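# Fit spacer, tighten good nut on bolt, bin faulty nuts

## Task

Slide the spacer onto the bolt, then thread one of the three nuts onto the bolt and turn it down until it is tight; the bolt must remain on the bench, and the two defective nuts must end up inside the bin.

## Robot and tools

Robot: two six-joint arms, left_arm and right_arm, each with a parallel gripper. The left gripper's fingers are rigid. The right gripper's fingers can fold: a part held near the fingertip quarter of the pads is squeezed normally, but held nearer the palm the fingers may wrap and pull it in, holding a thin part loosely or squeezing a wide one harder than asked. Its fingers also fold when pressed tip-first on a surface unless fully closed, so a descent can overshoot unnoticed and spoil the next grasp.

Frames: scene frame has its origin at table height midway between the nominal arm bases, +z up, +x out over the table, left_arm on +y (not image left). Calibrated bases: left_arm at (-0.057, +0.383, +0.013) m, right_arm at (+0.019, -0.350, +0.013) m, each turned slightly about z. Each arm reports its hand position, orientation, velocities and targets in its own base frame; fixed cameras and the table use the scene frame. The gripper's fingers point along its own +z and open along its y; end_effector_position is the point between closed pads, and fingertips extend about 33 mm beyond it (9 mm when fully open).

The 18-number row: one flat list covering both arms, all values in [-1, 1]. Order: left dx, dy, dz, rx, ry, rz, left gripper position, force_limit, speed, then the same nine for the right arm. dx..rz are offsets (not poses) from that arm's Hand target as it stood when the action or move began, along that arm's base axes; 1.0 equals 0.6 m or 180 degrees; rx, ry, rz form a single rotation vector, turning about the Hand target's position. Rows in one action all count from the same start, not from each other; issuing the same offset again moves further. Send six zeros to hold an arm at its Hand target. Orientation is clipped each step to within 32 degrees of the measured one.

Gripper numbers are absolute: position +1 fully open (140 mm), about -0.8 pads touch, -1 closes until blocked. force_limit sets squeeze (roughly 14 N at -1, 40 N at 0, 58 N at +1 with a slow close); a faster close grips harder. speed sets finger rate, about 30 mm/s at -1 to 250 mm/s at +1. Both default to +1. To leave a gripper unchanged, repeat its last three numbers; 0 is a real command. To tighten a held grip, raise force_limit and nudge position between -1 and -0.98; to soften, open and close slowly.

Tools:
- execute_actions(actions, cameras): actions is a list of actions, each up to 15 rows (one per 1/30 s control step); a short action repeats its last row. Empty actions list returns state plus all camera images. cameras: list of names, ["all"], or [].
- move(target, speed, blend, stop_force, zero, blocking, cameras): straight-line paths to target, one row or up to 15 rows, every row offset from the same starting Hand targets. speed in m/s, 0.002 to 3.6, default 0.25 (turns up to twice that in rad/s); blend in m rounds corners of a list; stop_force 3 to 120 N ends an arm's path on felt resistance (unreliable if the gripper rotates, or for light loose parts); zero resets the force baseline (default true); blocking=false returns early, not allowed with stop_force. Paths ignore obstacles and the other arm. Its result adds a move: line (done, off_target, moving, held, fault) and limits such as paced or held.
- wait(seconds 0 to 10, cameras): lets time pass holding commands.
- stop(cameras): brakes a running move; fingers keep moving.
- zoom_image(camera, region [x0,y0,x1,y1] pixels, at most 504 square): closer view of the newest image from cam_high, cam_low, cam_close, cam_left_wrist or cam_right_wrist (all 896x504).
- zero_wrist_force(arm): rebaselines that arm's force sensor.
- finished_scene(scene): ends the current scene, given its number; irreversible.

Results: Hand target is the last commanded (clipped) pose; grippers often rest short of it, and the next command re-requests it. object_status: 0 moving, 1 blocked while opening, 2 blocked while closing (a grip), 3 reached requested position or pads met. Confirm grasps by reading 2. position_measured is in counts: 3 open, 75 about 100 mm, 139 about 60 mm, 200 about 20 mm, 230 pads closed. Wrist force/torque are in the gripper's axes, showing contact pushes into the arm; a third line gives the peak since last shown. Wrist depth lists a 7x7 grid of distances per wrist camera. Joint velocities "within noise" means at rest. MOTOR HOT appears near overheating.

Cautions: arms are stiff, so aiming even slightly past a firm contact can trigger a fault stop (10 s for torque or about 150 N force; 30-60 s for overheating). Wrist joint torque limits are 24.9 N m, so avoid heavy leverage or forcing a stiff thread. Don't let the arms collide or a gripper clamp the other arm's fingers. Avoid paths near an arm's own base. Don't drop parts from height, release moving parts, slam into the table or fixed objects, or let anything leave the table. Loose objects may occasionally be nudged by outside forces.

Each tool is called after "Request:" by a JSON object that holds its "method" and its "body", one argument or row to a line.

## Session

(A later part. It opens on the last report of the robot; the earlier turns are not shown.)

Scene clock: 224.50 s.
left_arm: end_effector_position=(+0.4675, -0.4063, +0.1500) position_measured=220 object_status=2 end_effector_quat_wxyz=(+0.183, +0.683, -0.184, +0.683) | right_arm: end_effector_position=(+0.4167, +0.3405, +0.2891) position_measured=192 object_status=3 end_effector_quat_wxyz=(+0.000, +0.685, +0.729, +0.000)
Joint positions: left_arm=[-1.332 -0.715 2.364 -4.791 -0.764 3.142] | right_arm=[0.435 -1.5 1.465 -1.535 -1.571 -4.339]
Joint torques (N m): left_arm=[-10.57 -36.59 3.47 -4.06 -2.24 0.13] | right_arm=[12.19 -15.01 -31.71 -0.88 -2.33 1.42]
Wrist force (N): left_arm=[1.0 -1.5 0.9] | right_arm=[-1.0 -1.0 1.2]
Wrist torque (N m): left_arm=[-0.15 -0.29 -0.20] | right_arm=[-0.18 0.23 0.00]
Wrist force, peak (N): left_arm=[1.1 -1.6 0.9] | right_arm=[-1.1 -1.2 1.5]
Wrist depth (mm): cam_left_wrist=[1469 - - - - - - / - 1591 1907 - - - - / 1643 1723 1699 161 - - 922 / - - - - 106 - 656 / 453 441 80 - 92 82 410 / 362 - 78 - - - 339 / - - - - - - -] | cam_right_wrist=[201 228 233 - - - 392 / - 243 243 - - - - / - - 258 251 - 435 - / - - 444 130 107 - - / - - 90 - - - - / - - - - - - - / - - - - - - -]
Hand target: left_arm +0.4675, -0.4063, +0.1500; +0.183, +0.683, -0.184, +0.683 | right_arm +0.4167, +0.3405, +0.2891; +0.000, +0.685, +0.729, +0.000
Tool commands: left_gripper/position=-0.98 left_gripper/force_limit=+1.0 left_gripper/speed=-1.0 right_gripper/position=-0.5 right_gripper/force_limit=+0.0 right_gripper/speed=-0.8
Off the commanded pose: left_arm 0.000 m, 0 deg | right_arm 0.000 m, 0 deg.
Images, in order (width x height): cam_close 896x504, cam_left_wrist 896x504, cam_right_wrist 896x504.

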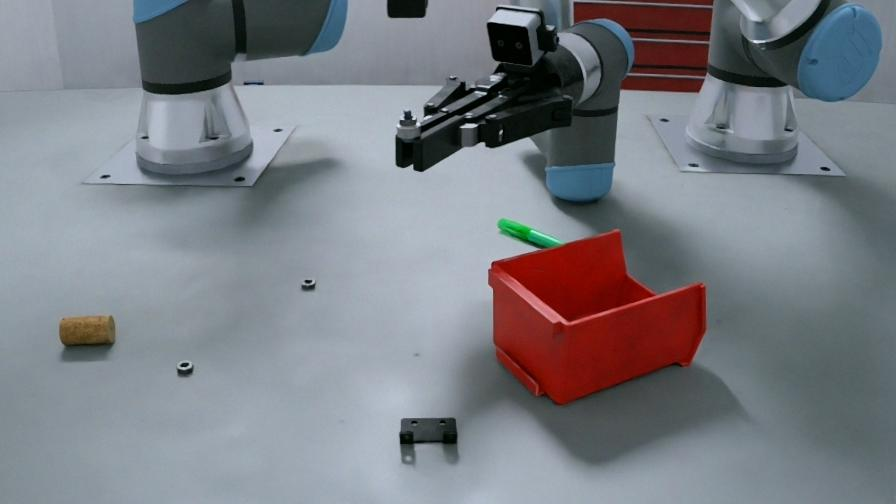

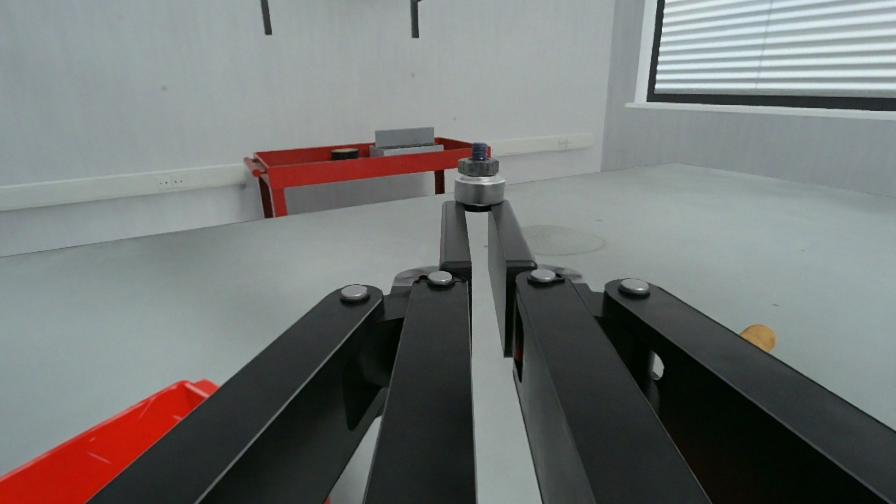

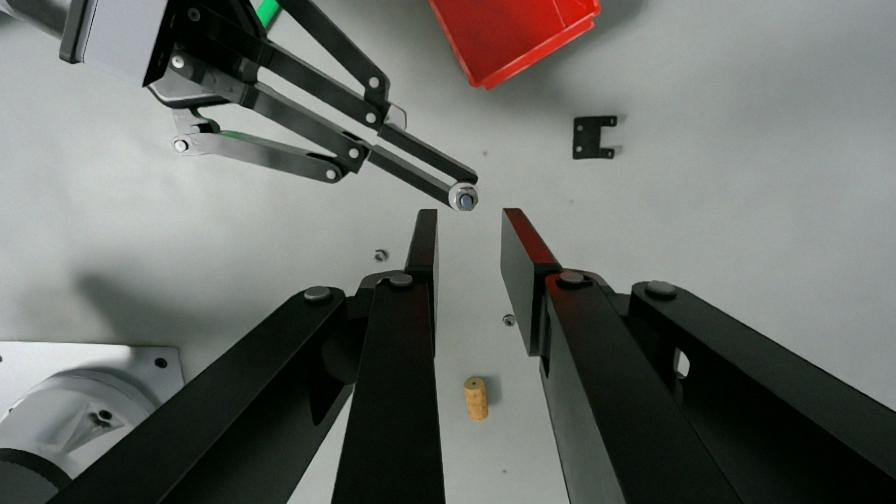

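Request:
{"method": "zoom_image", "body": {
  "camera": "cam_left_wrist",
  "region": [420, 120, 540, 220]
}}

Request:
{"method": "zoom_image", "body": {
  "camera": "cam_right_wrist",
  "region": [420, 160, 510, 230]
}}

Request:
{"method": "zoom_image", "body": {
  "camera": "cam_close",
  "region": [380, 95, 450, 175]
}}

Scaled by 4.200 from the camera's 896x504 image, which has a finer 1280x720 frame.

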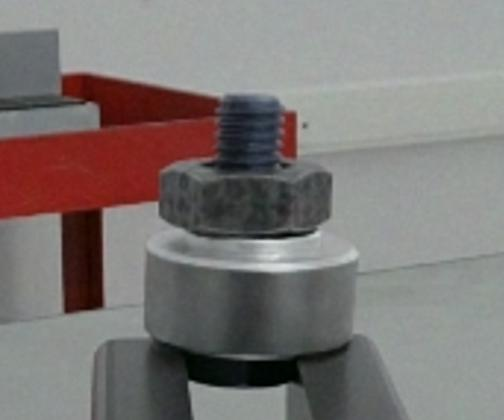

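Scaled by 5.600 from the camera's 896x504 image, which has a finer 1280x720 frame.

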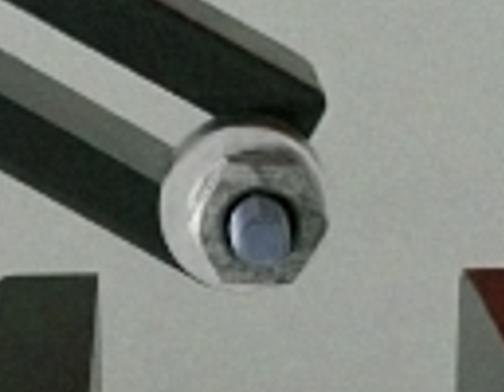

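Scaled by 6.300 from the camera's 896x504 image, which has a finer 1280x720 frame.

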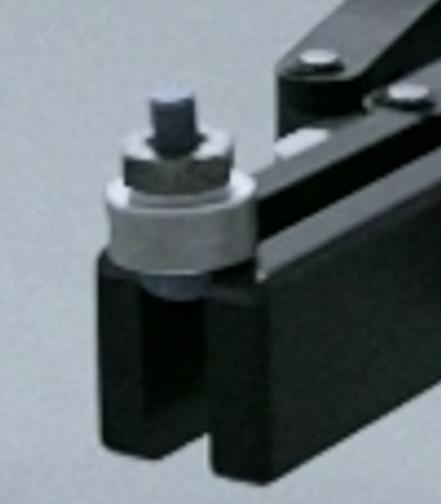

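Request:
{"method": "move", "body": {
  "target": [0,0,0,0,0,0,-0.98,1,-1, 0.00333,-0.00167,-0.05833,0,0,0.1667,-0.5,0,-0.8],
  "speed": 0.4,
  "cameras": ["cam_right_wrist"]
}}

Scene clock: 227.57 s.
left_arm: end_effector_position=(+0.4675, -0.4063, +0.1500) position_measured=220 object_status=2 end_effector_quat_wxyz=(+0.183, +0.683, -0.184, +0.683) | right_arm: end_effector_position=(+0.4187, +0.3395, +0.2541) position_measured=192 object_status=3 end_effector_quat_wxyz=(+0.000, +0.473, +0.881, +0.000)
Joint positions: left_arm=[-1.332 -0.715 2.364 -4.791 -0.764 3.142] | right_arm=[0.432 -1.497 1.551 -1.624 -1.571 -4.866]
Joint torques (N m): left_arm=[-10.38 -37.05 4.53 -4.04 -2.15 0.08] | right_arm=[-14.69 -37.09 -14.03 -5.6 2.08 -1.62]
Wrist force (N): left_arm=[1.1 -1.2 0.9] | right_arm=[-1.2 -1.2 1.1]
Wrist torque (N m): left_arm=[-0.08 -0.32 -0.19] | right_arm=[-0.21 0.28 0.19]
Wrist force, peak (N): left_arm=[1.3 -1.4 1.0] | right_arm=[-1.3 -1.3 1.4]
Wrist depth (mm): cam_left_wrist=[1581 - - - - - - / - - - - 2081 - - / 1444 1747 1444 160 - 1024 - / - - - - 110 - - / - 477 80 - 92 358 422 / 343 - 78 - - - - / - - - - - - -] | cam_right_wrist=[- - 202 348 - - - / - - 211 214 - 367 - / 409 - - 221 - - - / 433 - 418 146 - - - / 436 - 90 - - - - / - - - - - - - / - - - - - - -]
Hand target: left_arm +0.4675, -0.4063, +0.1500; +0.183, +0.683, -0.184, +0.683 | right_arm +0.4187, +0.3395, +0.2541; +0.000, +0.473, +0.881, +0.000
Off the commanded pose: left_arm 0.000 m, 0 deg | right_arm 0.000 m, 0 deg.
move: done
Images, in order (width x height): cam_right_wrist 896x504.

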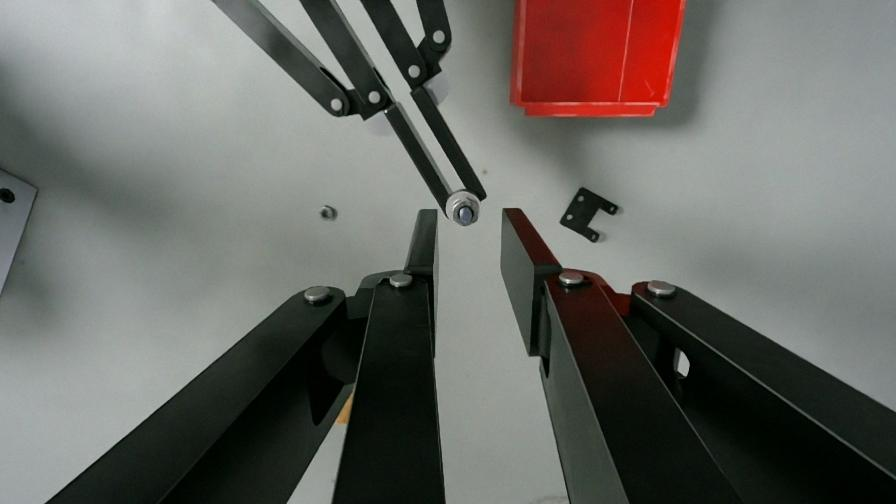

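Request:
{"method": "zoom_image", "body": {
  "camera": "cam_right_wrist",
  "region": [425, 175, 525, 245]
}}

Scaled by 5.040 from the camera's 896x504 image, which has a finer 1280x720 frame.

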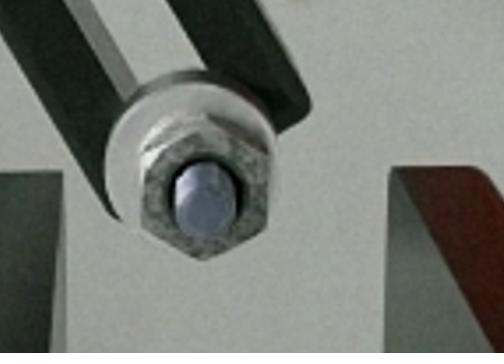

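Request:
{"method": "move", "body": {
  "target": [
    [0,0,0,0,0,0,-0.98,1,-1, 0.00017,0.00017,-0.075,0,0,0,-0.5,0,-0.8],
    [0,0,0,0,0,0,-0.98,1,-1, 0.00017,0.00017,-0.075,0,0,0,-1,1,-1]
  ],
  "speed": 0.2,
  "cameras": ["cam_left_wrist", "cam_close"]
}}

Scene clock: 231.63 s.
left_arm: end_effector_position=(+0.4675, -0.4063, +0.1500) position_measured=220 object_status=2 end_effector_quat_wxyz=(+0.183, +0.683, -0.184, +0.683) | right_arm: end_effector_position=(+0.4189, +0.3396, +0.2091) position_measured=216 object_status=0 end_effector_quat_wxyz=(+0.000, +0.473, +0.881, +0.000)
Joint positions: left_arm=[-1.332 -0.715 2.364 -4.791 -0.764 3.142] | right_arm=[0.432 -1.485 1.654 -1.739 -1.571 -4.866]
Joint torques (N m): left_arm=[-11.18 -37.05 5.29 -3.87 0.12 0.14] | right_arm=[14.35 -15.83 -15.51 -1.54 2.06 1.25]
Wrist force (N): left_arm=[-6.9 -1.3 0.4] | right_arm=[-1.1 -0.8 -5.7]
Wrist torque (N m): left_arm=[-0.09 -0.27 -0.17] | right_arm=[-0.19 0.15 0.23]
Wrist force, peak (N): left_arm=[-7.1 -1.3 0.6] | right_arm=[-1.7 -1.0 -5.9]
Wrist depth (mm): cam_left_wrist=[- 1643 - 142 - 2356 - / - - 1823 151 3568 - - / - 1601 1514 157 1041 1058 - / - - 675 - 119 615 - / 485 - 80 - 92 82 - / - - 78 - - - 340 / - - - - - - -] | cam_right_wrist=[- 315 164 160 - - - / 334 - 168 - - - - / - - - 177 - - 360 / 365 371 - - - - - / - - 84 - - - - / - - - - - - - / - - - - - - -]
Hand target: left_arm +0.4675, -0.4063, +0.1500; +0.183, +0.683, -0.184, +0.683 | right_arm +0.4188, +0.3396, +0.2091; +0.000, +0.473, +0.881, +0.000
Off the commanded pose: left_arm 0.000 m, 0 deg | right_arm 0.000 m, 0 deg.
move: done
Images, in order (width x height): cam_close 896x504, cam_left_wrist 896x504.

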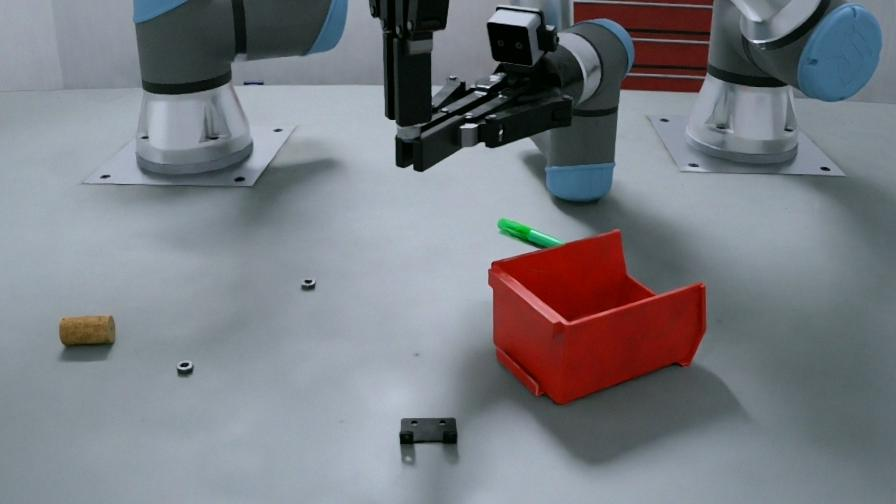

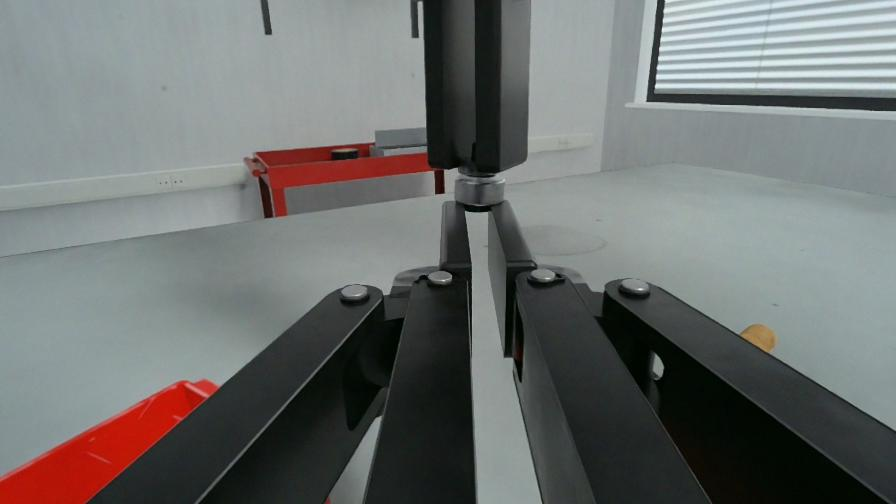

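Request:
{"method": "move", "body": {
  "target": [0,0,0,0,0,0,-0.98,1,-1, 0,0,0,0,0,-0.1389,-1,1,-1],
  "speed": 0.2
}}

Scene clock: 233.77 s.
left_arm: end_effector_position=(+0.4675, -0.4063, +0.1500) position_measured=220 object_status=2 end_effector_quat_wxyz=(+0.183, +0.683, -0.184, +0.683) | right_arm: end_effector_position=(+0.4189, +0.3396, +0.2091) position_measured=216 object_status=2 end_effector_quat_wxyz=(+0.000, +0.652, +0.758, +0.000)
Joint positions: left_arm=[-1.332 -0.715 2.364 -4.791 -0.764 3.142] | right_arm=[0.432 -1.485 1.654 -1.739 -1.571 -4.43]
Joint torques (N m): left_arm=[-10.71 -36.93 5.41 -3.83 1.54 0.16] | right_arm=[17 -13.26 -27.74 1.82 -0.4 2.54]
Wrist force (N): left_arm=[-2.9 0.2 -6.8] | right_arm=[-4.5 6.1 -1.8]
Wrist torque (N m): left_arm=[-0.76 -0.14 -0.17] | right_arm=[-0.49 0.23 -0.61]
Wrist force, peak (N): left_arm=[-4.0 1.0 -7.4] | right_arm=[-4.5 7.2 -2.5]
Wrist depth (mm): cam_left_wrist=[- - - 144 - - - / - - - 146 - - - / - 1759 1676 158 - 1218 - / - - - - 110 - - / 452 451 80 - 92 86 421 / 361 - 78 - - - 339 / - - - - - - -] | cam_right_wrist=[162 161 163 - - - 317 / 172 173 171 337 - 327 339 / - 179 179 193 - 350 - / - - - - 101 - - / - - 84 - - - - / - - - - - - - / - - - - - - -]
Hand target: left_arm +0.4675, -0.4063, +0.1500; +0.183, +0.683, -0.184, +0.683 | right_arm +0.4188, +0.3396, +0.2091; +0.000, +0.653, +0.758, +0.000
Off the commanded pose: left_arm 0.000 m, 0 deg | right_arm 0.000 m, 0 deg.
move: done

Request:
{"method": "move", "body": {
  "target": [0,0,0,0,0,0,-0.98,1,-1, 0,0,0,0,0,-0.0833,-1,1,-1],
  "speed": 0.2
}}

Scene clock: 235.33 s.
left_arm: end_effector_position=(+0.4675, -0.4063, +0.1500) position_measured=220 object_status=2 end_effector_quat_wxyz=(+0.183, +0.683, -0.184, +0.683) | right_arm: end_effector_position=(+0.4188, +0.3396, +0.2091) position_measured=216 object_status=2 end_effector_quat_wxyz=(+0.000, +0.746, +0.666, +0.000)
Joint positions: left_arm=[-1.332 -0.715 2.364 -4.791 -0.764 3.142] | right_arm=[0.431 -1.485 1.654 -1.739 -1.571 -4.169]
Joint torques (N m): left_arm=[-10 -36.97 5.78 -3.96 1.69 0.09] | right_arm=[17.33 -14.5 -28.71 0.88 -0.1 2.16]
Wrist force (N): left_arm=[-0.1 1.7 -9.1] | right_arm=[-1.9 9.5 0.3]
Wrist torque (N m): left_arm=[-0.84 -0.12 -0.14] | right_arm=[-0.68 0.24 -0.60]
Wrist force, peak (N): left_arm=[-1.4 2.9 -9.6] | right_arm=[-1.0 10.2 -0.5]
Wrist depth (mm): cam_left_wrist=[- - - 138 - - - / - - - 143 - - 1632 / 1561 - 1444 158 - 1212 1601 / 589 - - 138 110 - 657 / 501 - 80 - 92 82 425 / - - 78 - - - 341 / - - - - - - -] | cam_right_wrist=[159 162 - - - - 321 / 167 171 173 - 334 - - / 182 180 180 183 349 - - / - 365 - 167 363 - - / - 382 84 - - - 403 / 406 - - - - - - / - - - - - - -]
Hand target: left_arm +0.4675, -0.4063, +0.1500; +0.183, +0.683, -0.184, +0.683 | right_arm +0.4188, +0.3396, +0.2091; +0.000, +0.746, +0.666, +0.000
Off the commanded pose: left_arm 0.000 m, 0 deg | right_arm 0.000 m, 0 deg.
move: done

Request:
{"method": "move", "body": {
  "target": [
    [0,0,0,0,0,0,-0.98,1,-1, 0,0,0,0,0,0,-0.5,0,-0.8],
    [0,0,0,0,0,0,-0.98,1,-1, 0,0,0.075,0,0,0,-0.5,0,-0.8]
  ],
  "speed": 0.3,
  "cameras": ["cam_right_wrist", "cam_left_wrist", "cam_close"]
}}

Request:
{"method": "zoom_image", "body": {
  "camera": "cam_right_wrist",
  "region": [425, 175, 525, 245]
}}

Request:
{"method": "zoom_image", "body": {
  "camera": "cam_left_wrist",
  "region": [420, 120, 540, 220]
}}

Request:
{"method": "zoom_image", "body": {
  "camera": "cam_close",
  "region": [380, 95, 450, 175]
}}

Scene clock: 237.30 s.
left_arm: end_effector_position=(+0.4675, -0.4063, +0.1500) position_measured=220 object_status=2 end_effector_quat_wxyz=(+0.183, +0.683, -0.184, +0.683) | right_arm: end_effector_position=(+0.4188, +0.3397, +0.2540) position_measured=192 object_status=3 end_effector_quat_wxyz=(+0.000, +0.746, +0.666, +0.000)
Joint positions: left_arm=[-1.332 -0.715 2.364 -4.791 -0.764 3.142] | right_arm=[0.432 -1.497 1.551 -1.625 -1.571 -4.168]
Joint torques (N m): left_arm=[-6.7 -37.69 5.5 -3.87 1.69 0.17] | right_arm=[-8.93 -13.62 -31.63 -0.76 -0.2 -1.35]
Wrist force (N): left_arm=[1.1 -1.3 0.9] | right_arm=[-1.2 -1.8 1.0]
Wrist torque (N m): left_arm=[-0.11 -0.32 -0.20] | right_arm=[-0.34 0.27 0.01]
Wrist force, peak (N): left_arm=[-0.6 1.5 -9.4] | right_arm=[-2.1 9.8 -0.1]
Wrist depth (mm): cam_left_wrist=[- - 1967 - - 2117 - / - - - 2806 - 2291 - / 1581 1723 1452 163 918 - - / 612 639 - - 620 609 - / - 455 80 - 92 82 - / - - 78 - - - 343 / - - - - - - -] | cam_right_wrist=[194 202 - - - - 346 / 205 210 217 - 389 372 - / - 224 225 228 394 379 - / - - - 145 404 - - / - - 90 - - - - / - - - - - - - / - - - - - - -]
Hand target: left_arm +0.4675, -0.4063, +0.1500; +0.183, +0.683, -0.184, +0.683 | right_arm +0.4188, +0.3396, +0.2541; +0.000, +0.746, +0.666, +0.000
Off the commanded pose: left_arm 0.000 m, 0 deg | right_arm 0.000 m, 0 deg.
move: done
Images, in order (width x height): cam_close 896x504, cam_left_wrist 896x504, cam_right_wrist 896x504.

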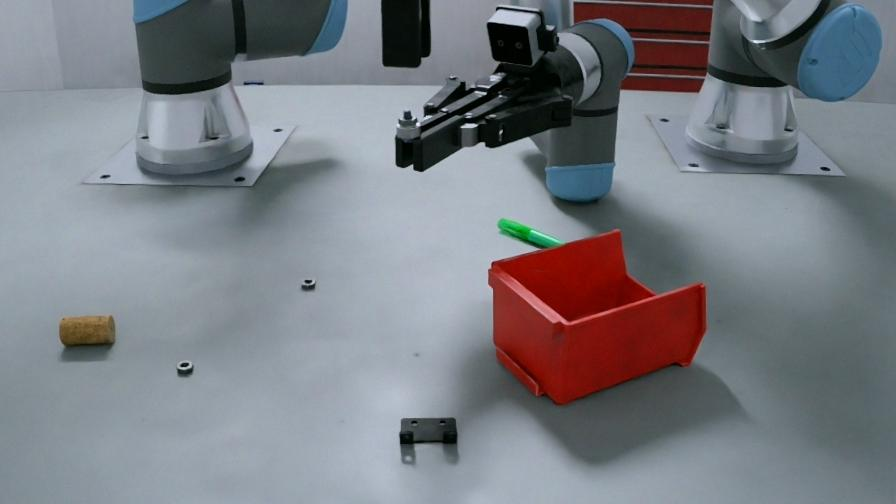

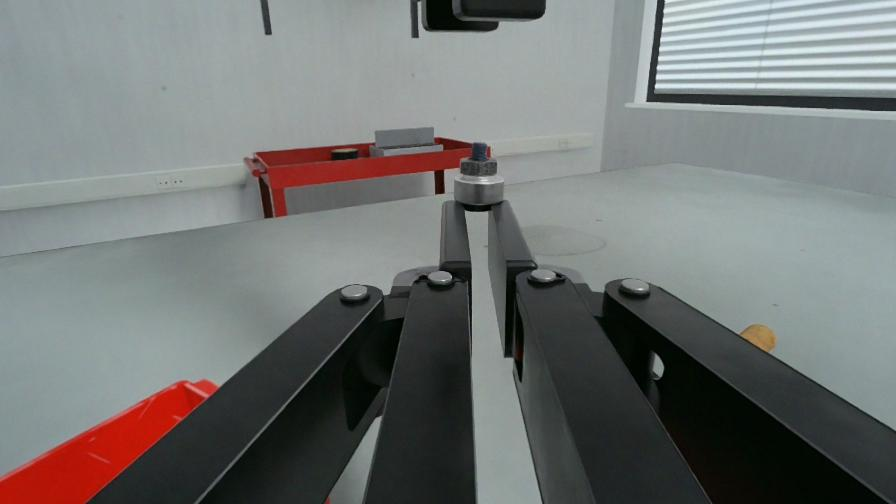

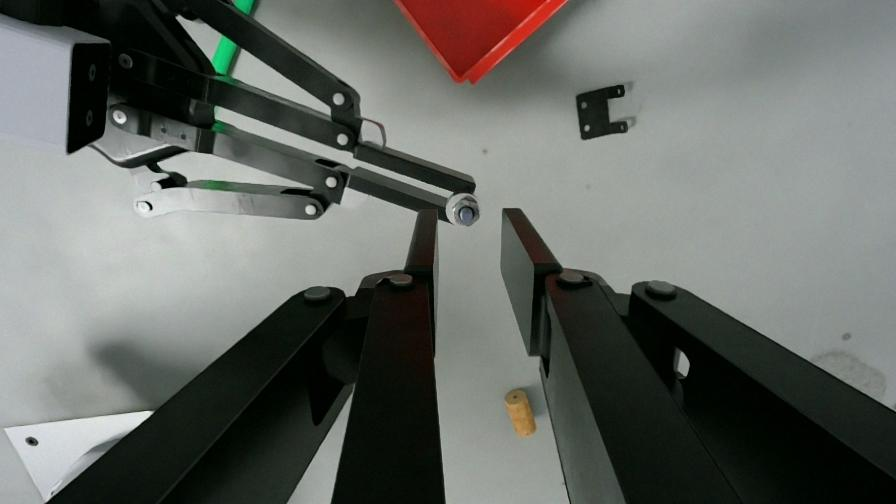

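Scaled by 5.040 from the camera's 896x504 image, which has a finer 1280x720 frame.

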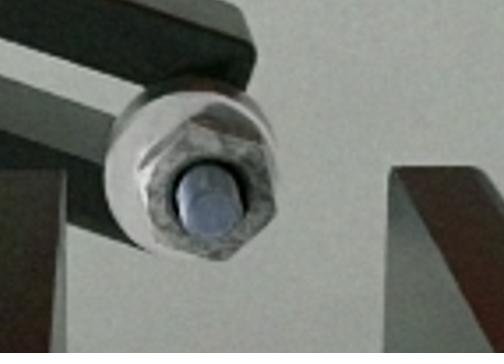

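Scaled by 4.200 from the camera's 896x504 image, which has a finer 1280x720 frame.

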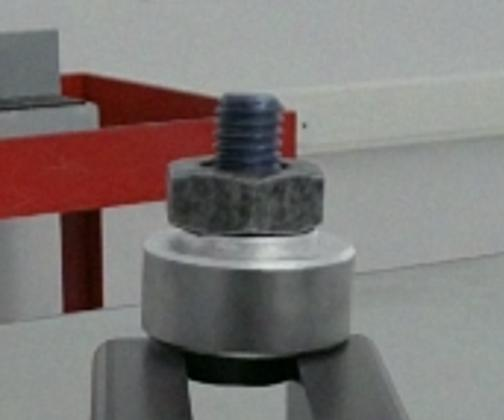

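Scaled by 6.300 from the camera's 896x504 image, which has a finer 1280x720 frame.

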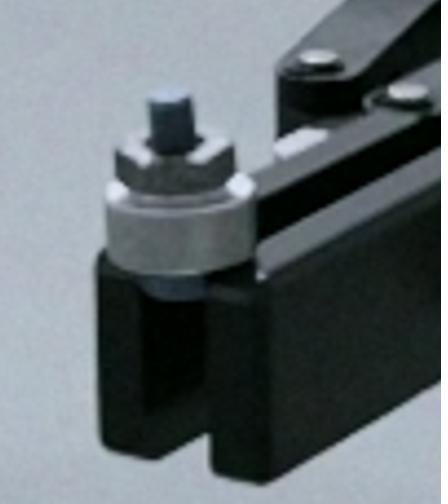

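Request:
{"method": "move", "body": {
  "target": [
    [0,0,0,0,0,0,-0.98,1,-1, 0,0,-0.0747,0,0,0.0444,-0.5,0,-0.8],
    [0,0,0,0,0,0,-0.98,1,-1, 0,0,-0.0747,0,0,0.0444,-1,0,-1]
  ],
  "speed": 0.25
}}

Request:
{"method": "wait", "body": {
  "seconds": 0.6,
  "cameras": ["cam_left_wrist", "cam_close"]
}}

Scene clock: 240.50 s.
left_arm: end_effector_position=(+0.4675, -0.4063, +0.1500) position_measured=220 object_status=2 end_effector_quat_wxyz=(+0.183, +0.683, -0.184, +0.683) | right_arm: end_effector_position=(+0.4189, +0.3396, +0.2093) position_measured=215 object_status=0 end_effector_quat_wxyz=(+0.000, +0.698, +0.717, +0.000)
Joint positions: left_arm=[-1.332 -0.715 2.364 -4.791 -0.764 3.142] | right_arm=[0.432 -1.485 1.653 -1.738 -1.571 -4.308]
Joint torques (N m): left_arm=[-2.06 -37.2 6.48 -4.04 1.71 0.18] | right_arm=[-6.43 -14.75 -12.72 1.8 2.44 -1.55]
Wrist force (N): left_arm=[-5.9 1.4 -5.3] | right_arm=[-1.8 5.1 -5.0]
Wrist torque (N m): left_arm=[-0.26 -0.15 -0.13] | right_arm=[-0.54 0.23 0.13]
Wrist force, peak (N): left_arm=[-6.3 1.2 -5.3] | right_arm=[-1.8 5.1 -5.0]
Wrist depth (mm): cam_left_wrist=[1532 - 1336 138 - - - / 1487 - 1921 143 - 2135 - / 1632 1632 1487 159 - - - / 1622 599 649 139 111 - - / 472 477 80 - 92 86 - / 346 - 78 - - - - / - - - - - - -] | cam_right_wrist=[159 164 165 - - - - / 170 171 173 - - 335 - / 176 181 181 183 - 353 - / - - 372 - 112 371 - / 395 - 84 - - - - / - - - - - - - / - - - - - - -]
Hand target: left_arm +0.4675, -0.4063, +0.1500; +0.183, +0.683, -0.184, +0.683 | right_arm +0.4188, +0.3396, +0.2093; +0.000, +0.698, +0.717, +0.000
Off the commanded pose: left_arm 0.000 m, 0 deg | right_arm 0.000 m, 0 deg.
move: done

Scene clock: 241.10 s.
left_arm: end_effector_position=(+0.4675, -0.4063, +0.1500) position_measured=220 object_status=2 end_effector_quat_wxyz=(+0.183, +0.683, -0.184, +0.683) | right_arm: end_effector_position=(+0.4189, +0.3396, +0.2093) position_measured=215 object_status=2 end_effector_quat_wxyz=(+0.000, +0.698, +0.717, +0.000)
Joint positions: left_arm=[-1.332 -0.715 2.364 -4.791 -0.764 3.142] | right_arm=[0.432 -1.485 1.653 -1.738 -1.571 -4.308]
Joint torques (N m): left_arm=[-1 -37.2 6.39 -3.97 1.8 0.23] | right_arm=[-0.93 -15.42 -12.14 2.13 2.28 -1.58]
Wrist force (N): left_arm=[-6.0 1.1 -5.3] | right_arm=[-1.9 5.2 -4.7]
Wrist torque (N m): left_arm=[-0.31 -0.18 -0.12] | right_arm=[-0.54 0.26 0.14]
Wrist force, peak (N): left_arm=[-6.3 1.1 -5.5] | right_arm=[-1.8 5.3 -5.2]
Wrist depth (mm): cam_left_wrist=[1461 - - 138 2449 1921 - / - - 1747 142 2379 - - / 1452 - 1469 157 892 - - / - - 679 - 570 589 - / - 446 80 - 92 379 391 / 343 - 78 - - - 356 / - - - - - - -] | cam_right_wrist=[159 165 162 - - 326 - / 170 171 173 - - - - / 181 180 181 182 - - - / - - - - - - - / - - 84 - - - - / - - - - - - - / - - - - - - -]
Hand target: left_arm +0.4675, -0.4063, +0.1500; +0.183, +0.683, -0.184, +0.683 | right_arm +0.4188, +0.3396, +0.2093; +0.000, +0.698, +0.717, +0.000
Tool commands: left_gripper/position=-0.98 left_gripper/force_limit=+1.0 left_gripper/speed=-1.0 right_gripper/position=-1.0 right_gripper/force_limit=+0.0 right_gripper/speed=-1.0
Off the commanded pose: left_arm 0.000 m, 0 deg | right_arm 0.000 m, 0 deg.
wait: 0.60 s; at rest by 0.17 s
Images, in order (width x height): cam_close 896x504, cam_left_wrist 896x504.

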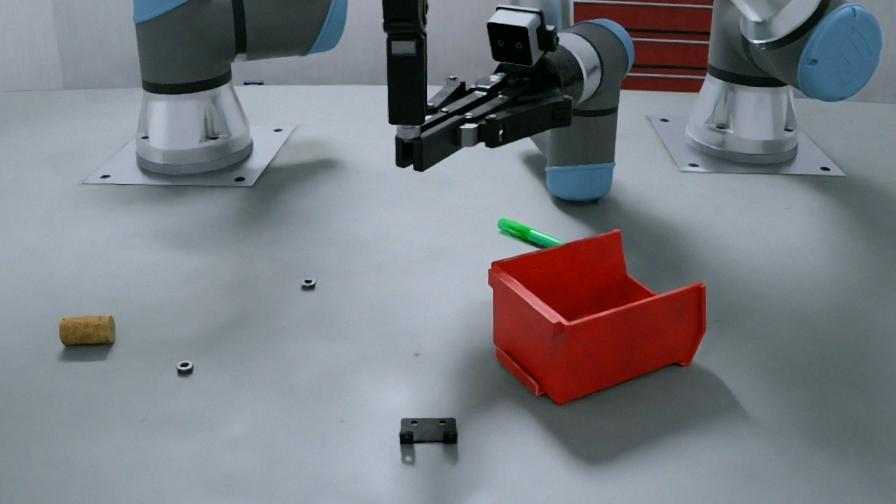

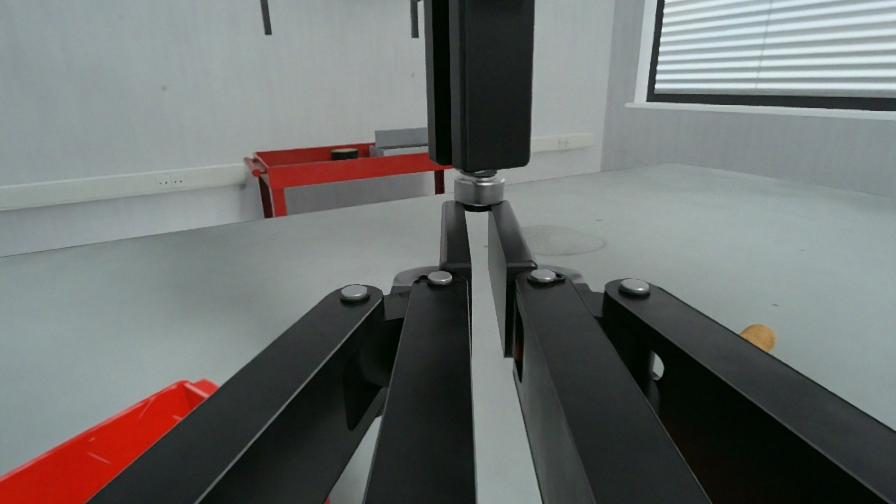

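Request:
{"method": "move", "body": {
  "target": [
    [0,0,0,0,0,0,-0.5,0,-0.8, 0,0,0,0,0,0,-1,0,-1],
    [0,0,0,0,0,0,-0.5,0,-0.8, 0,0,0.1,0,0,0,-1,0,-1]
  ],
  "speed": [0.2, 0.15],
  "cameras": ["cam_left_wrist", "cam_close", "cam_right_wrist"]
}}

Scene clock: 243.03 s.
left_arm: end_effector_position=(+0.4675, -0.4063, +0.1500) position_measured=192 object_status=3 end_effector_quat_wxyz=(+0.183, +0.683, -0.184, +0.683) | right_arm: end_effector_position=(+0.4188, +0.3396, +0.2691) position_measured=215 object_status=2 end_effector_quat_wxyz=(+0.000, +0.698, +0.717, +0.000)
Joint positions: left_arm=[-1.332 -0.715 2.364 -4.791 -0.764 3.142] | right_arm=[0.432 -1.498 1.514 -1.586 -1.571 -4.308]
Joint torques (N m): left_arm=[1.51 -37.19 6.46 -3.99 -2.23 0.24] | right_arm=[13.24 -14.29 -32.4 -0.57 -1.74 -0.93]
Wrist force (N): left_arm=[1.5 -1.3 1.0] | right_arm=[-1.0 -1.8 1.3]
Wrist torque (N m): left_arm=[-0.12 -0.34 -0.19] | right_arm=[-0.33 0.22 0.21]
Wrist force, peak (N): left_arm=[-6.4 1.1 -5.4] | right_arm=[-1.8 5.1 -5.2]
Wrist depth (mm): cam_left_wrist=[- - 2172 2117 2449 - - / - - 1936 - 3903 - - / 1542 - 1581 1665 957 - 870 / - 645 694 - 569 - - / 420 478 93 - - 86 434 / 361 - - - - - - / - - - 273 - - -] | cam_right_wrist=[194 213 220 360 - - - / - 225 228 - - - - / - 231 237 - - - - / - - - - - - - / - - 84 - - - - / - - - - - - - / - - - - - - -]
Hand target: left_arm +0.4675, -0.4063, +0.1500; +0.183, +0.683, -0.184, +0.683 | right_arm +0.4188, +0.3396, +0.2693; +0.000, +0.698, +0.717, +0.000
Off the commanded pose: left_arm 0.000 m, 0 deg | right_arm 0.000 m, 0 deg.
move: done
Images, in order (width x height): cam_close 896x504, cam_left_wrist 896x504, cam_right_wrist 896x504.

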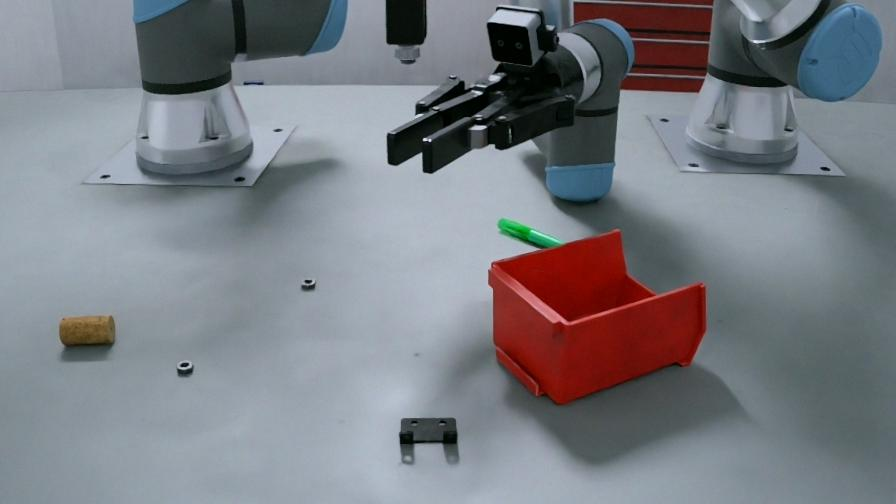

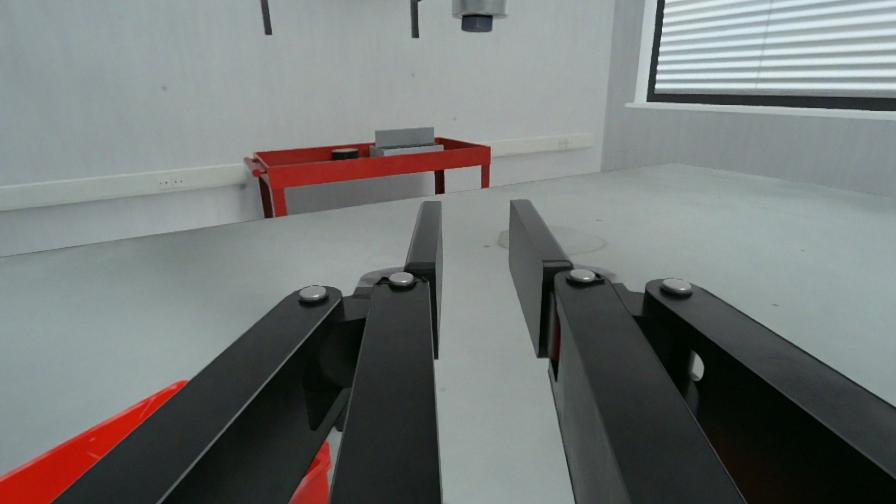

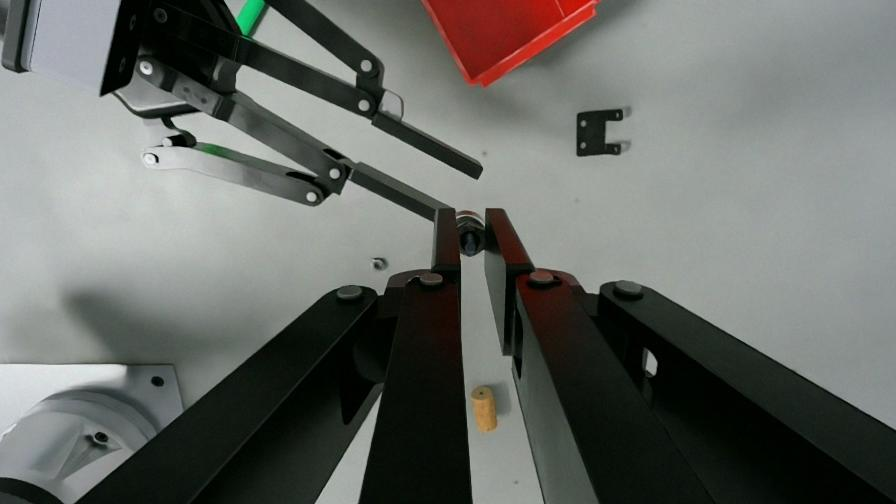

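Request:
{"method": "zoom_image", "body": {
  "camera": "cam_left_wrist",
  "region": [430, 0, 530, 60]
}}

Request:
{"method": "zoom_image", "body": {
  "camera": "cam_close",
  "region": [370, 20, 450, 80]
}}

Request:
{"method": "zoom_image", "body": {
  "camera": "cam_right_wrist",
  "region": [430, 200, 510, 264]
}}

Scaled by 5.040 from the camera's 896x504 image, which has a finer 1280x720 frame.

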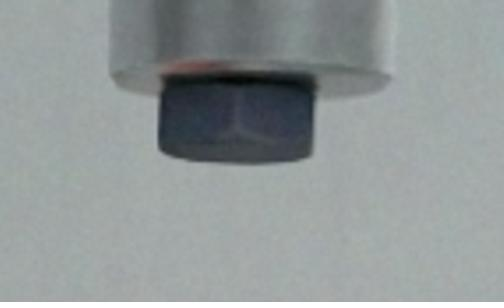

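Scaled by 6.300 from the camera's 896x504 image, which has a finer 1280x720 frame.

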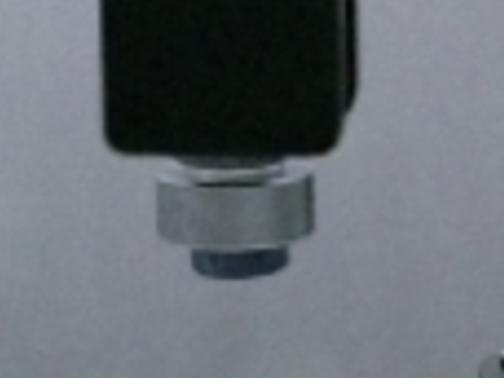

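Scaled by 6.300 from the camera's 896x504 image, which has a finer 1280x720 frame.

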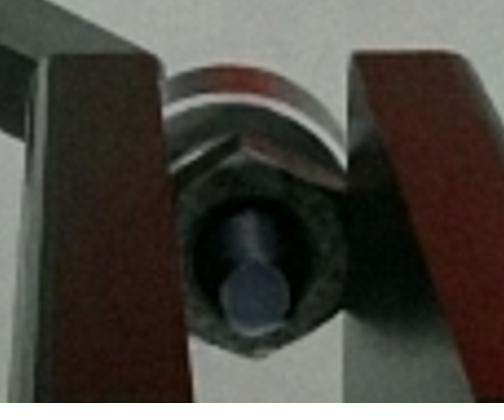

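Request:
{"method": "move", "body": {
  "target": [
    [0.154,0.177,0.1667,0,0,0.111,-0.5,0,-0.8, 0.002,-0.1743,-0.1155,0,0,0,-1,0,-1],
    [0.2208,0.7605,0.25,0,0,0.2778,-0.5,0,-0.8, 0.002,-0.1743,-0.3622,0,0,0,-1,0,-1]
  ],
  "speed": 0.4,
  "blend": [0.04, 0],
  "cameras": ["cam_close"]
}}

Scene clock: 247.30 s.
left_arm: end_effector_position=(+0.5999, +0.0499, +0.3000) position_measured=192 object_status=3 end_effector_quat_wxyz=(-0.123, +0.696, +0.122, +0.697) | right_arm: end_effector_position=(+0.4200, +0.2350, +0.0520) position_measured=215 object_status=2 end_effector_quat_wxyz=(+0.000, +0.698, +0.717, +0.000)
Joint positions: left_arm=[-0.621 -1.241 2.433 -4.334 -0.601 3.143] | right_arm=[0.23 -1.477 2.08 -2.174 -1.571 -4.51]
Joint torques (N m): left_arm=[15.53 -15.44 -17.18 1.53 -2.31 -2.79] | right_arm=[14.32 -13.28 -10.42 -5.76 2.31 1.66]
Wrist force (N): left_arm=[1.0 -1.5 0.8] | right_arm=[-1.1 -1.6 1.5]
Wrist torque (N m): left_arm=[-0.14 -0.24 0.00] | right_arm=[-0.31 0.26 0.18]
Wrist force, peak (N): left_arm=[1.7 -2.9 1.3] | right_arm=[-2.2 -1.7 1.5]
Wrist depth (mm): cam_left_wrist=[1024 - - 1951 1734 1461 - / 1388 1982 - - 1784 - - / 1105 1591 - - 1921 1892 - / 1125 1810 2449 139 143 1699 1162 / 1542 1723 90 89 - 86 1184 / - - - - - - - / - - - - - - -] | cam_right_wrist=[- - - - 177 - - / - - 187 - - - - / - - - - - 199 - / - - - - - 202 - / - - 84 - - - - / - - - - - - - / - - - - - - -]
Hand target: left_arm +0.6000, +0.0500, +0.3000; -0.123, +0.696, +0.122, +0.697 | right_arm +0.4200, +0.2350, +0.0519; +0.000, +0.698, +0.717, +0.000
Off the commanded pose: left_arm 0.000 m, 0 deg | right_arm 0.000 m, 0 deg.
move: done
Images, in order (width x height): cam_close 896x504.

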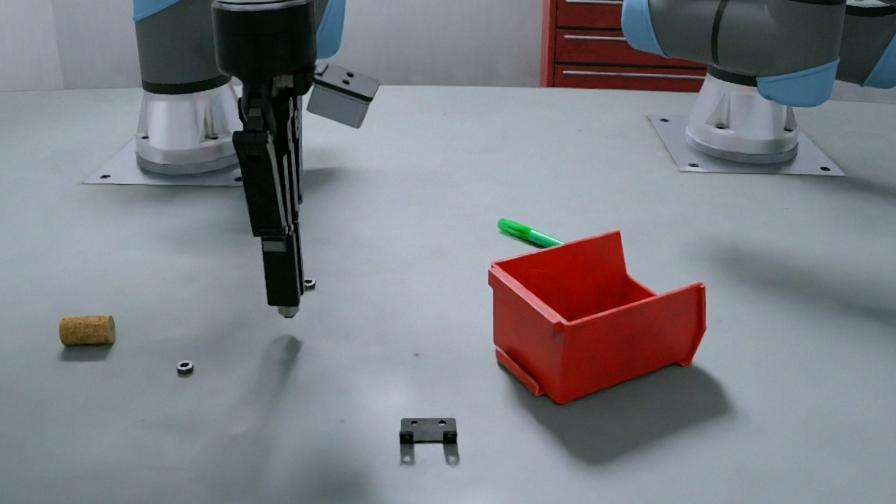

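Request:
{"method": "move", "body": {
  "target": [0,0,0,0,0,0,-0.5,0,-0.8, 0,0,-0.0165,0,0,0,-1,0,-1],
  "speed": 0.05
}}

Request:
{"method": "move", "body": {
  "target": [0,0,0,0,0,0,-0.5,0,-0.8, 0,0,-0.0167,0,0,0,-1,0,-1],
  "speed": 0.006,
  "stop_force": 3,
  "cameras": ["cam_close", "cam_right_wrist"]
}}

Scene clock: 248.43 s.
left_arm: end_effector_position=(+0.6000, +0.0500, +0.3000) position_measured=192 object_status=3 end_effector_quat_wxyz=(-0.123, +0.696, +0.122, +0.697) | right_arm: end_effector_position=(+0.4200, +0.2350, +0.0422) position_measured=215 object_status=2 end_effector_quat_wxyz=(+0.000, +0.698, +0.717, +0.000)
Joint positions: left_arm=[-0.621 -1.241 2.433 -4.334 -0.602 3.143] | right_arm=[0.23 -1.461 2.093 -2.202 -1.571 -4.51]
Joint torques (N m): left_arm=[12.91 -16.48 -17.45 1.26 -2.33 -2.7] | right_arm=[13.14 -12.06 -9.17 -5.44 2.31 1.48]
Wrist force (N): left_arm=[1.0 -1.4 0.8] | right_arm=[-1.3 -1.4 1.5]
Wrist torque (N m): left_arm=[-0.14 -0.26 -0.01] | right_arm=[-0.27 0.29 0.18]
Wrist force, peak (N): left_arm=[1.2 -1.5 1.1] | right_arm=[-1.1 -1.8 1.7]
Wrist depth (mm): cam_left_wrist=[995 1771 2031 - 1676 1469 - / 1444 - - - - - - / 1086 1723 3202 - - - - / 1041 - - - 142 - 1301 / 1419 - 90 - - 88 1601 / - - - - - - - / - - - - - - -] | cam_right_wrist=[- 168 - - 171 - - / - - 178 - - - 178 / - 187 185 186 - - 187 / - - - - 195 - - / - - 84 - - - - / - - - - - - - / - - - - - - -]
Hand target: left_arm +0.6000, +0.0500, +0.3000; -0.123, +0.696, +0.122, +0.697 | right_arm +0.4200, +0.2350, +0.0420; +0.000, +0.698, +0.717, +0.000
Off the commanded pose: left_arm 0.000 m, 0 deg | right_arm 0.000 m, 0 deg.
move: done

Scene clock: 250.60 s.
left_arm: end_effector_position=(+0.6000, +0.0500, +0.3000) position_measured=192 object_status=3 end_effector_quat_wxyz=(-0.123, +0.696, +0.122, +0.697) | right_arm: end_effector_position=(+0.4200, +0.2350, +0.0370) position_measured=215 object_status=2 end_effector_quat_wxyz=(+0.000, +0.698, +0.717, +0.000)
Joint positions: left_arm=[-0.621 -1.241 2.433 -4.334 -0.602 3.143] | right_arm=[0.23 -1.453 2.1 -2.217 -1.571 -4.51]
Joint torques (N m): left_arm=[13.04 -19.76 -16.8 1.21 -2.23 -2.62] | right_arm=[12.7 -33.02 -26.57 -0.73 -1.59 1.53]
Wrist force (N): left_arm=[1.1 -1.3 0.8] | right_arm=[-1.4 -1.2 -1.0]
Wrist torque (N m): left_arm=[-0.12 -0.27 0.00] | right_arm=[-0.34 0.24 0.18]
Wrist force, peak (N): left_arm=[1.1 -1.5 1.1] | right_arm=[0.5 -2.6 -10.0]
Wrist depth (mm): cam_left_wrist=[991 1747 - - 1676 1532 1411 / - - 2099 - - 1461 1435 / 1100 1747 2117 - 2291 - - / 1130 1699 - - 141 1823 1230 / 1336 - 90 - - 88 - / - - - - - - - / - - - - - - -] | cam_right_wrist=[- - - - - - 165 / - 169 - - 173 - - / - - - 176 179 - - / - - 190 - - - - / - - 84 - - - 207 / - - - - - - - / - - - - - - -]
Hand target: left_arm +0.6000, +0.0500, +0.3000; -0.123, +0.696, +0.122, +0.697 | right_arm +0.4201, +0.2350, +0.0370; +0.000, +0.698, +0.717, +0.000 (not the last commanded pose)
Off the commanded pose: left_arm 0.000 m, 0 deg | right_arm 0.005 m, 0 deg.
move: contact (right_arm)
Images, in order (width x height): cam_close 896x504, cam_right_wrist 896x504.

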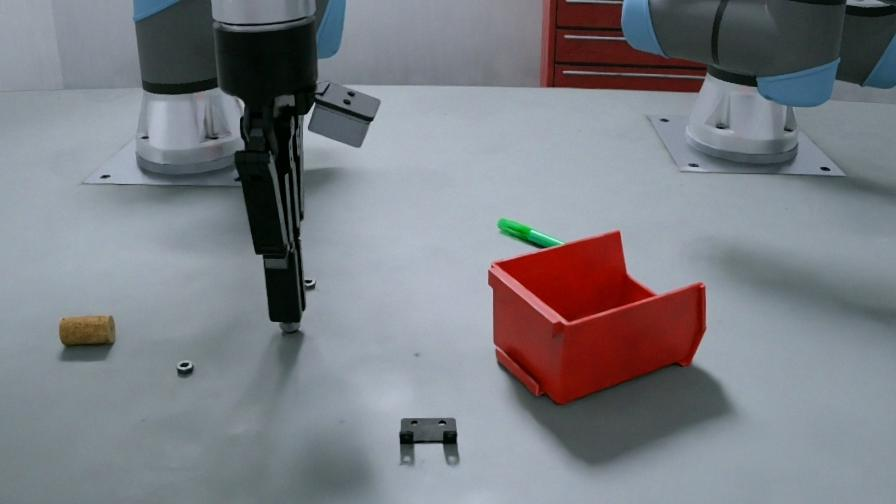

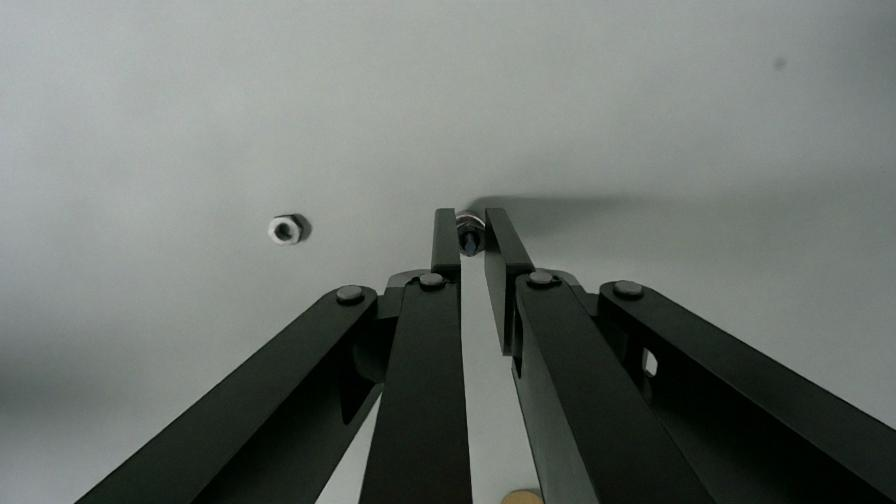

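Request:
{"method": "move", "body": {
  "target": [
    [0,0,0,0,0,0,-0.5,0,-0.8, 0,0,0,0,0,0,-0.55,0,-1],
    [0,0,0,0,0,0,-0.5,0,-0.8, 0,0,0.1333,0,0,0,-0.55,0,-1]
  ],
  "speed": [0.1, 0.15],
  "cameras": ["cam_close", "cam_right_wrist"]
}}

Scene clock: 252.73 s.
left_arm: end_effector_position=(+0.6000, +0.0500, +0.3000) position_measured=192 object_status=3 end_effector_quat_wxyz=(-0.123, +0.696, +0.122, +0.697) | right_arm: end_effector_position=(+0.4200, +0.2351, +0.1169) position_measured=199 object_status=3 end_effector_quat_wxyz=(+0.000, +0.698, +0.717, +0.000)
Joint positions: left_arm=[-0.621 -1.241 2.433 -4.334 -0.602 3.143] | right_arm=[0.23 -1.56 1.979 -1.989 -1.571 -4.51]
Joint torques (N m): left_arm=[13.27 -22.77 -17.35 1.29 -2.21 -2.64] | right_arm=[-14.36 -31.46 -29.21 -0.73 1.45 -1.68]
Wrist force (N): left_arm=[1.2 -1.2 1.0] | right_arm=[-1.3 -1.4 1.5]
Wrist torque (N m): left_arm=[-0.09 -0.28 0.00] | right_arm=[-0.27 0.35 0.12]
Wrist force, peak (N): left_arm=[1.4 -1.3 1.1] | right_arm=[-1.1 -1.6 2.6]
Wrist depth (mm): cam_left_wrist=[1041 - - - 1810 1496 - / 1343 1723 - - 1836 - - / 1115 1907 - - - - - / 1081 1921 - - 141 1836 1287 / 1411 - 89 - - 86 1561 / - - - - - - - / - - - - - - -] | cam_right_wrist=[- - - 232 234 - - / 246 - - - 247 247 - / - - 261 - - 258 - / - - - - - - - / 295 - 90 - - - 289 / 306 - - - - - - / - - - - - - -]
Hand target: left_arm +0.6000, +0.0500, +0.3000; -0.123, +0.696, +0.122, +0.697 | right_arm +0.4201, +0.2350, +0.1170; +0.000, +0.698, +0.717, +0.000
Off the commanded pose: left_arm 0.000 m, 0 deg | right_arm 0.000 m, 0 deg.
move: done
Images, in order (width x height): cam_close 896x504, cam_right_wrist 896x504.

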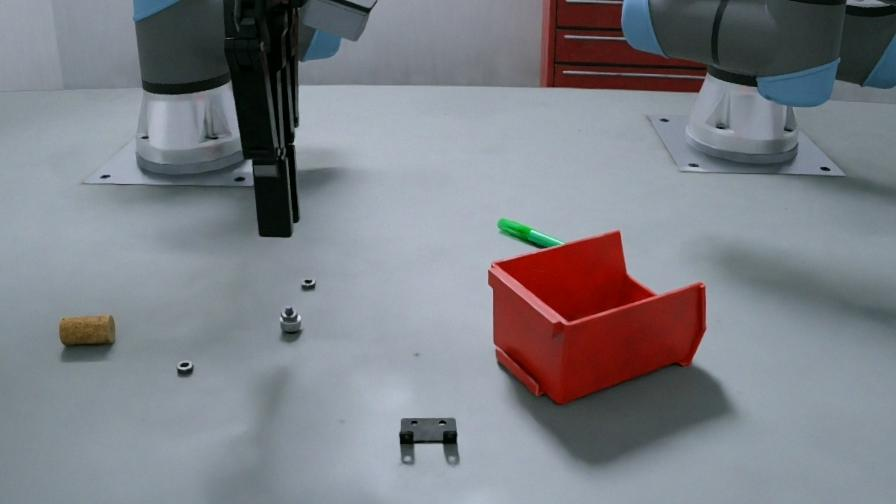

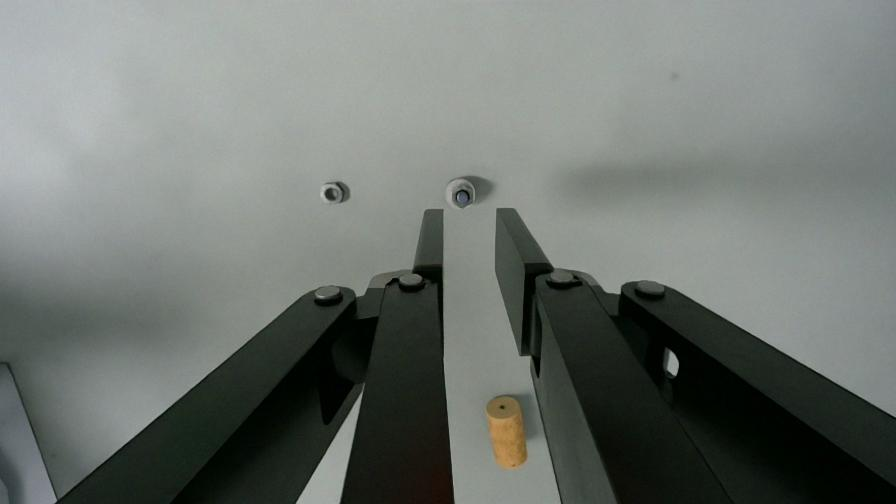

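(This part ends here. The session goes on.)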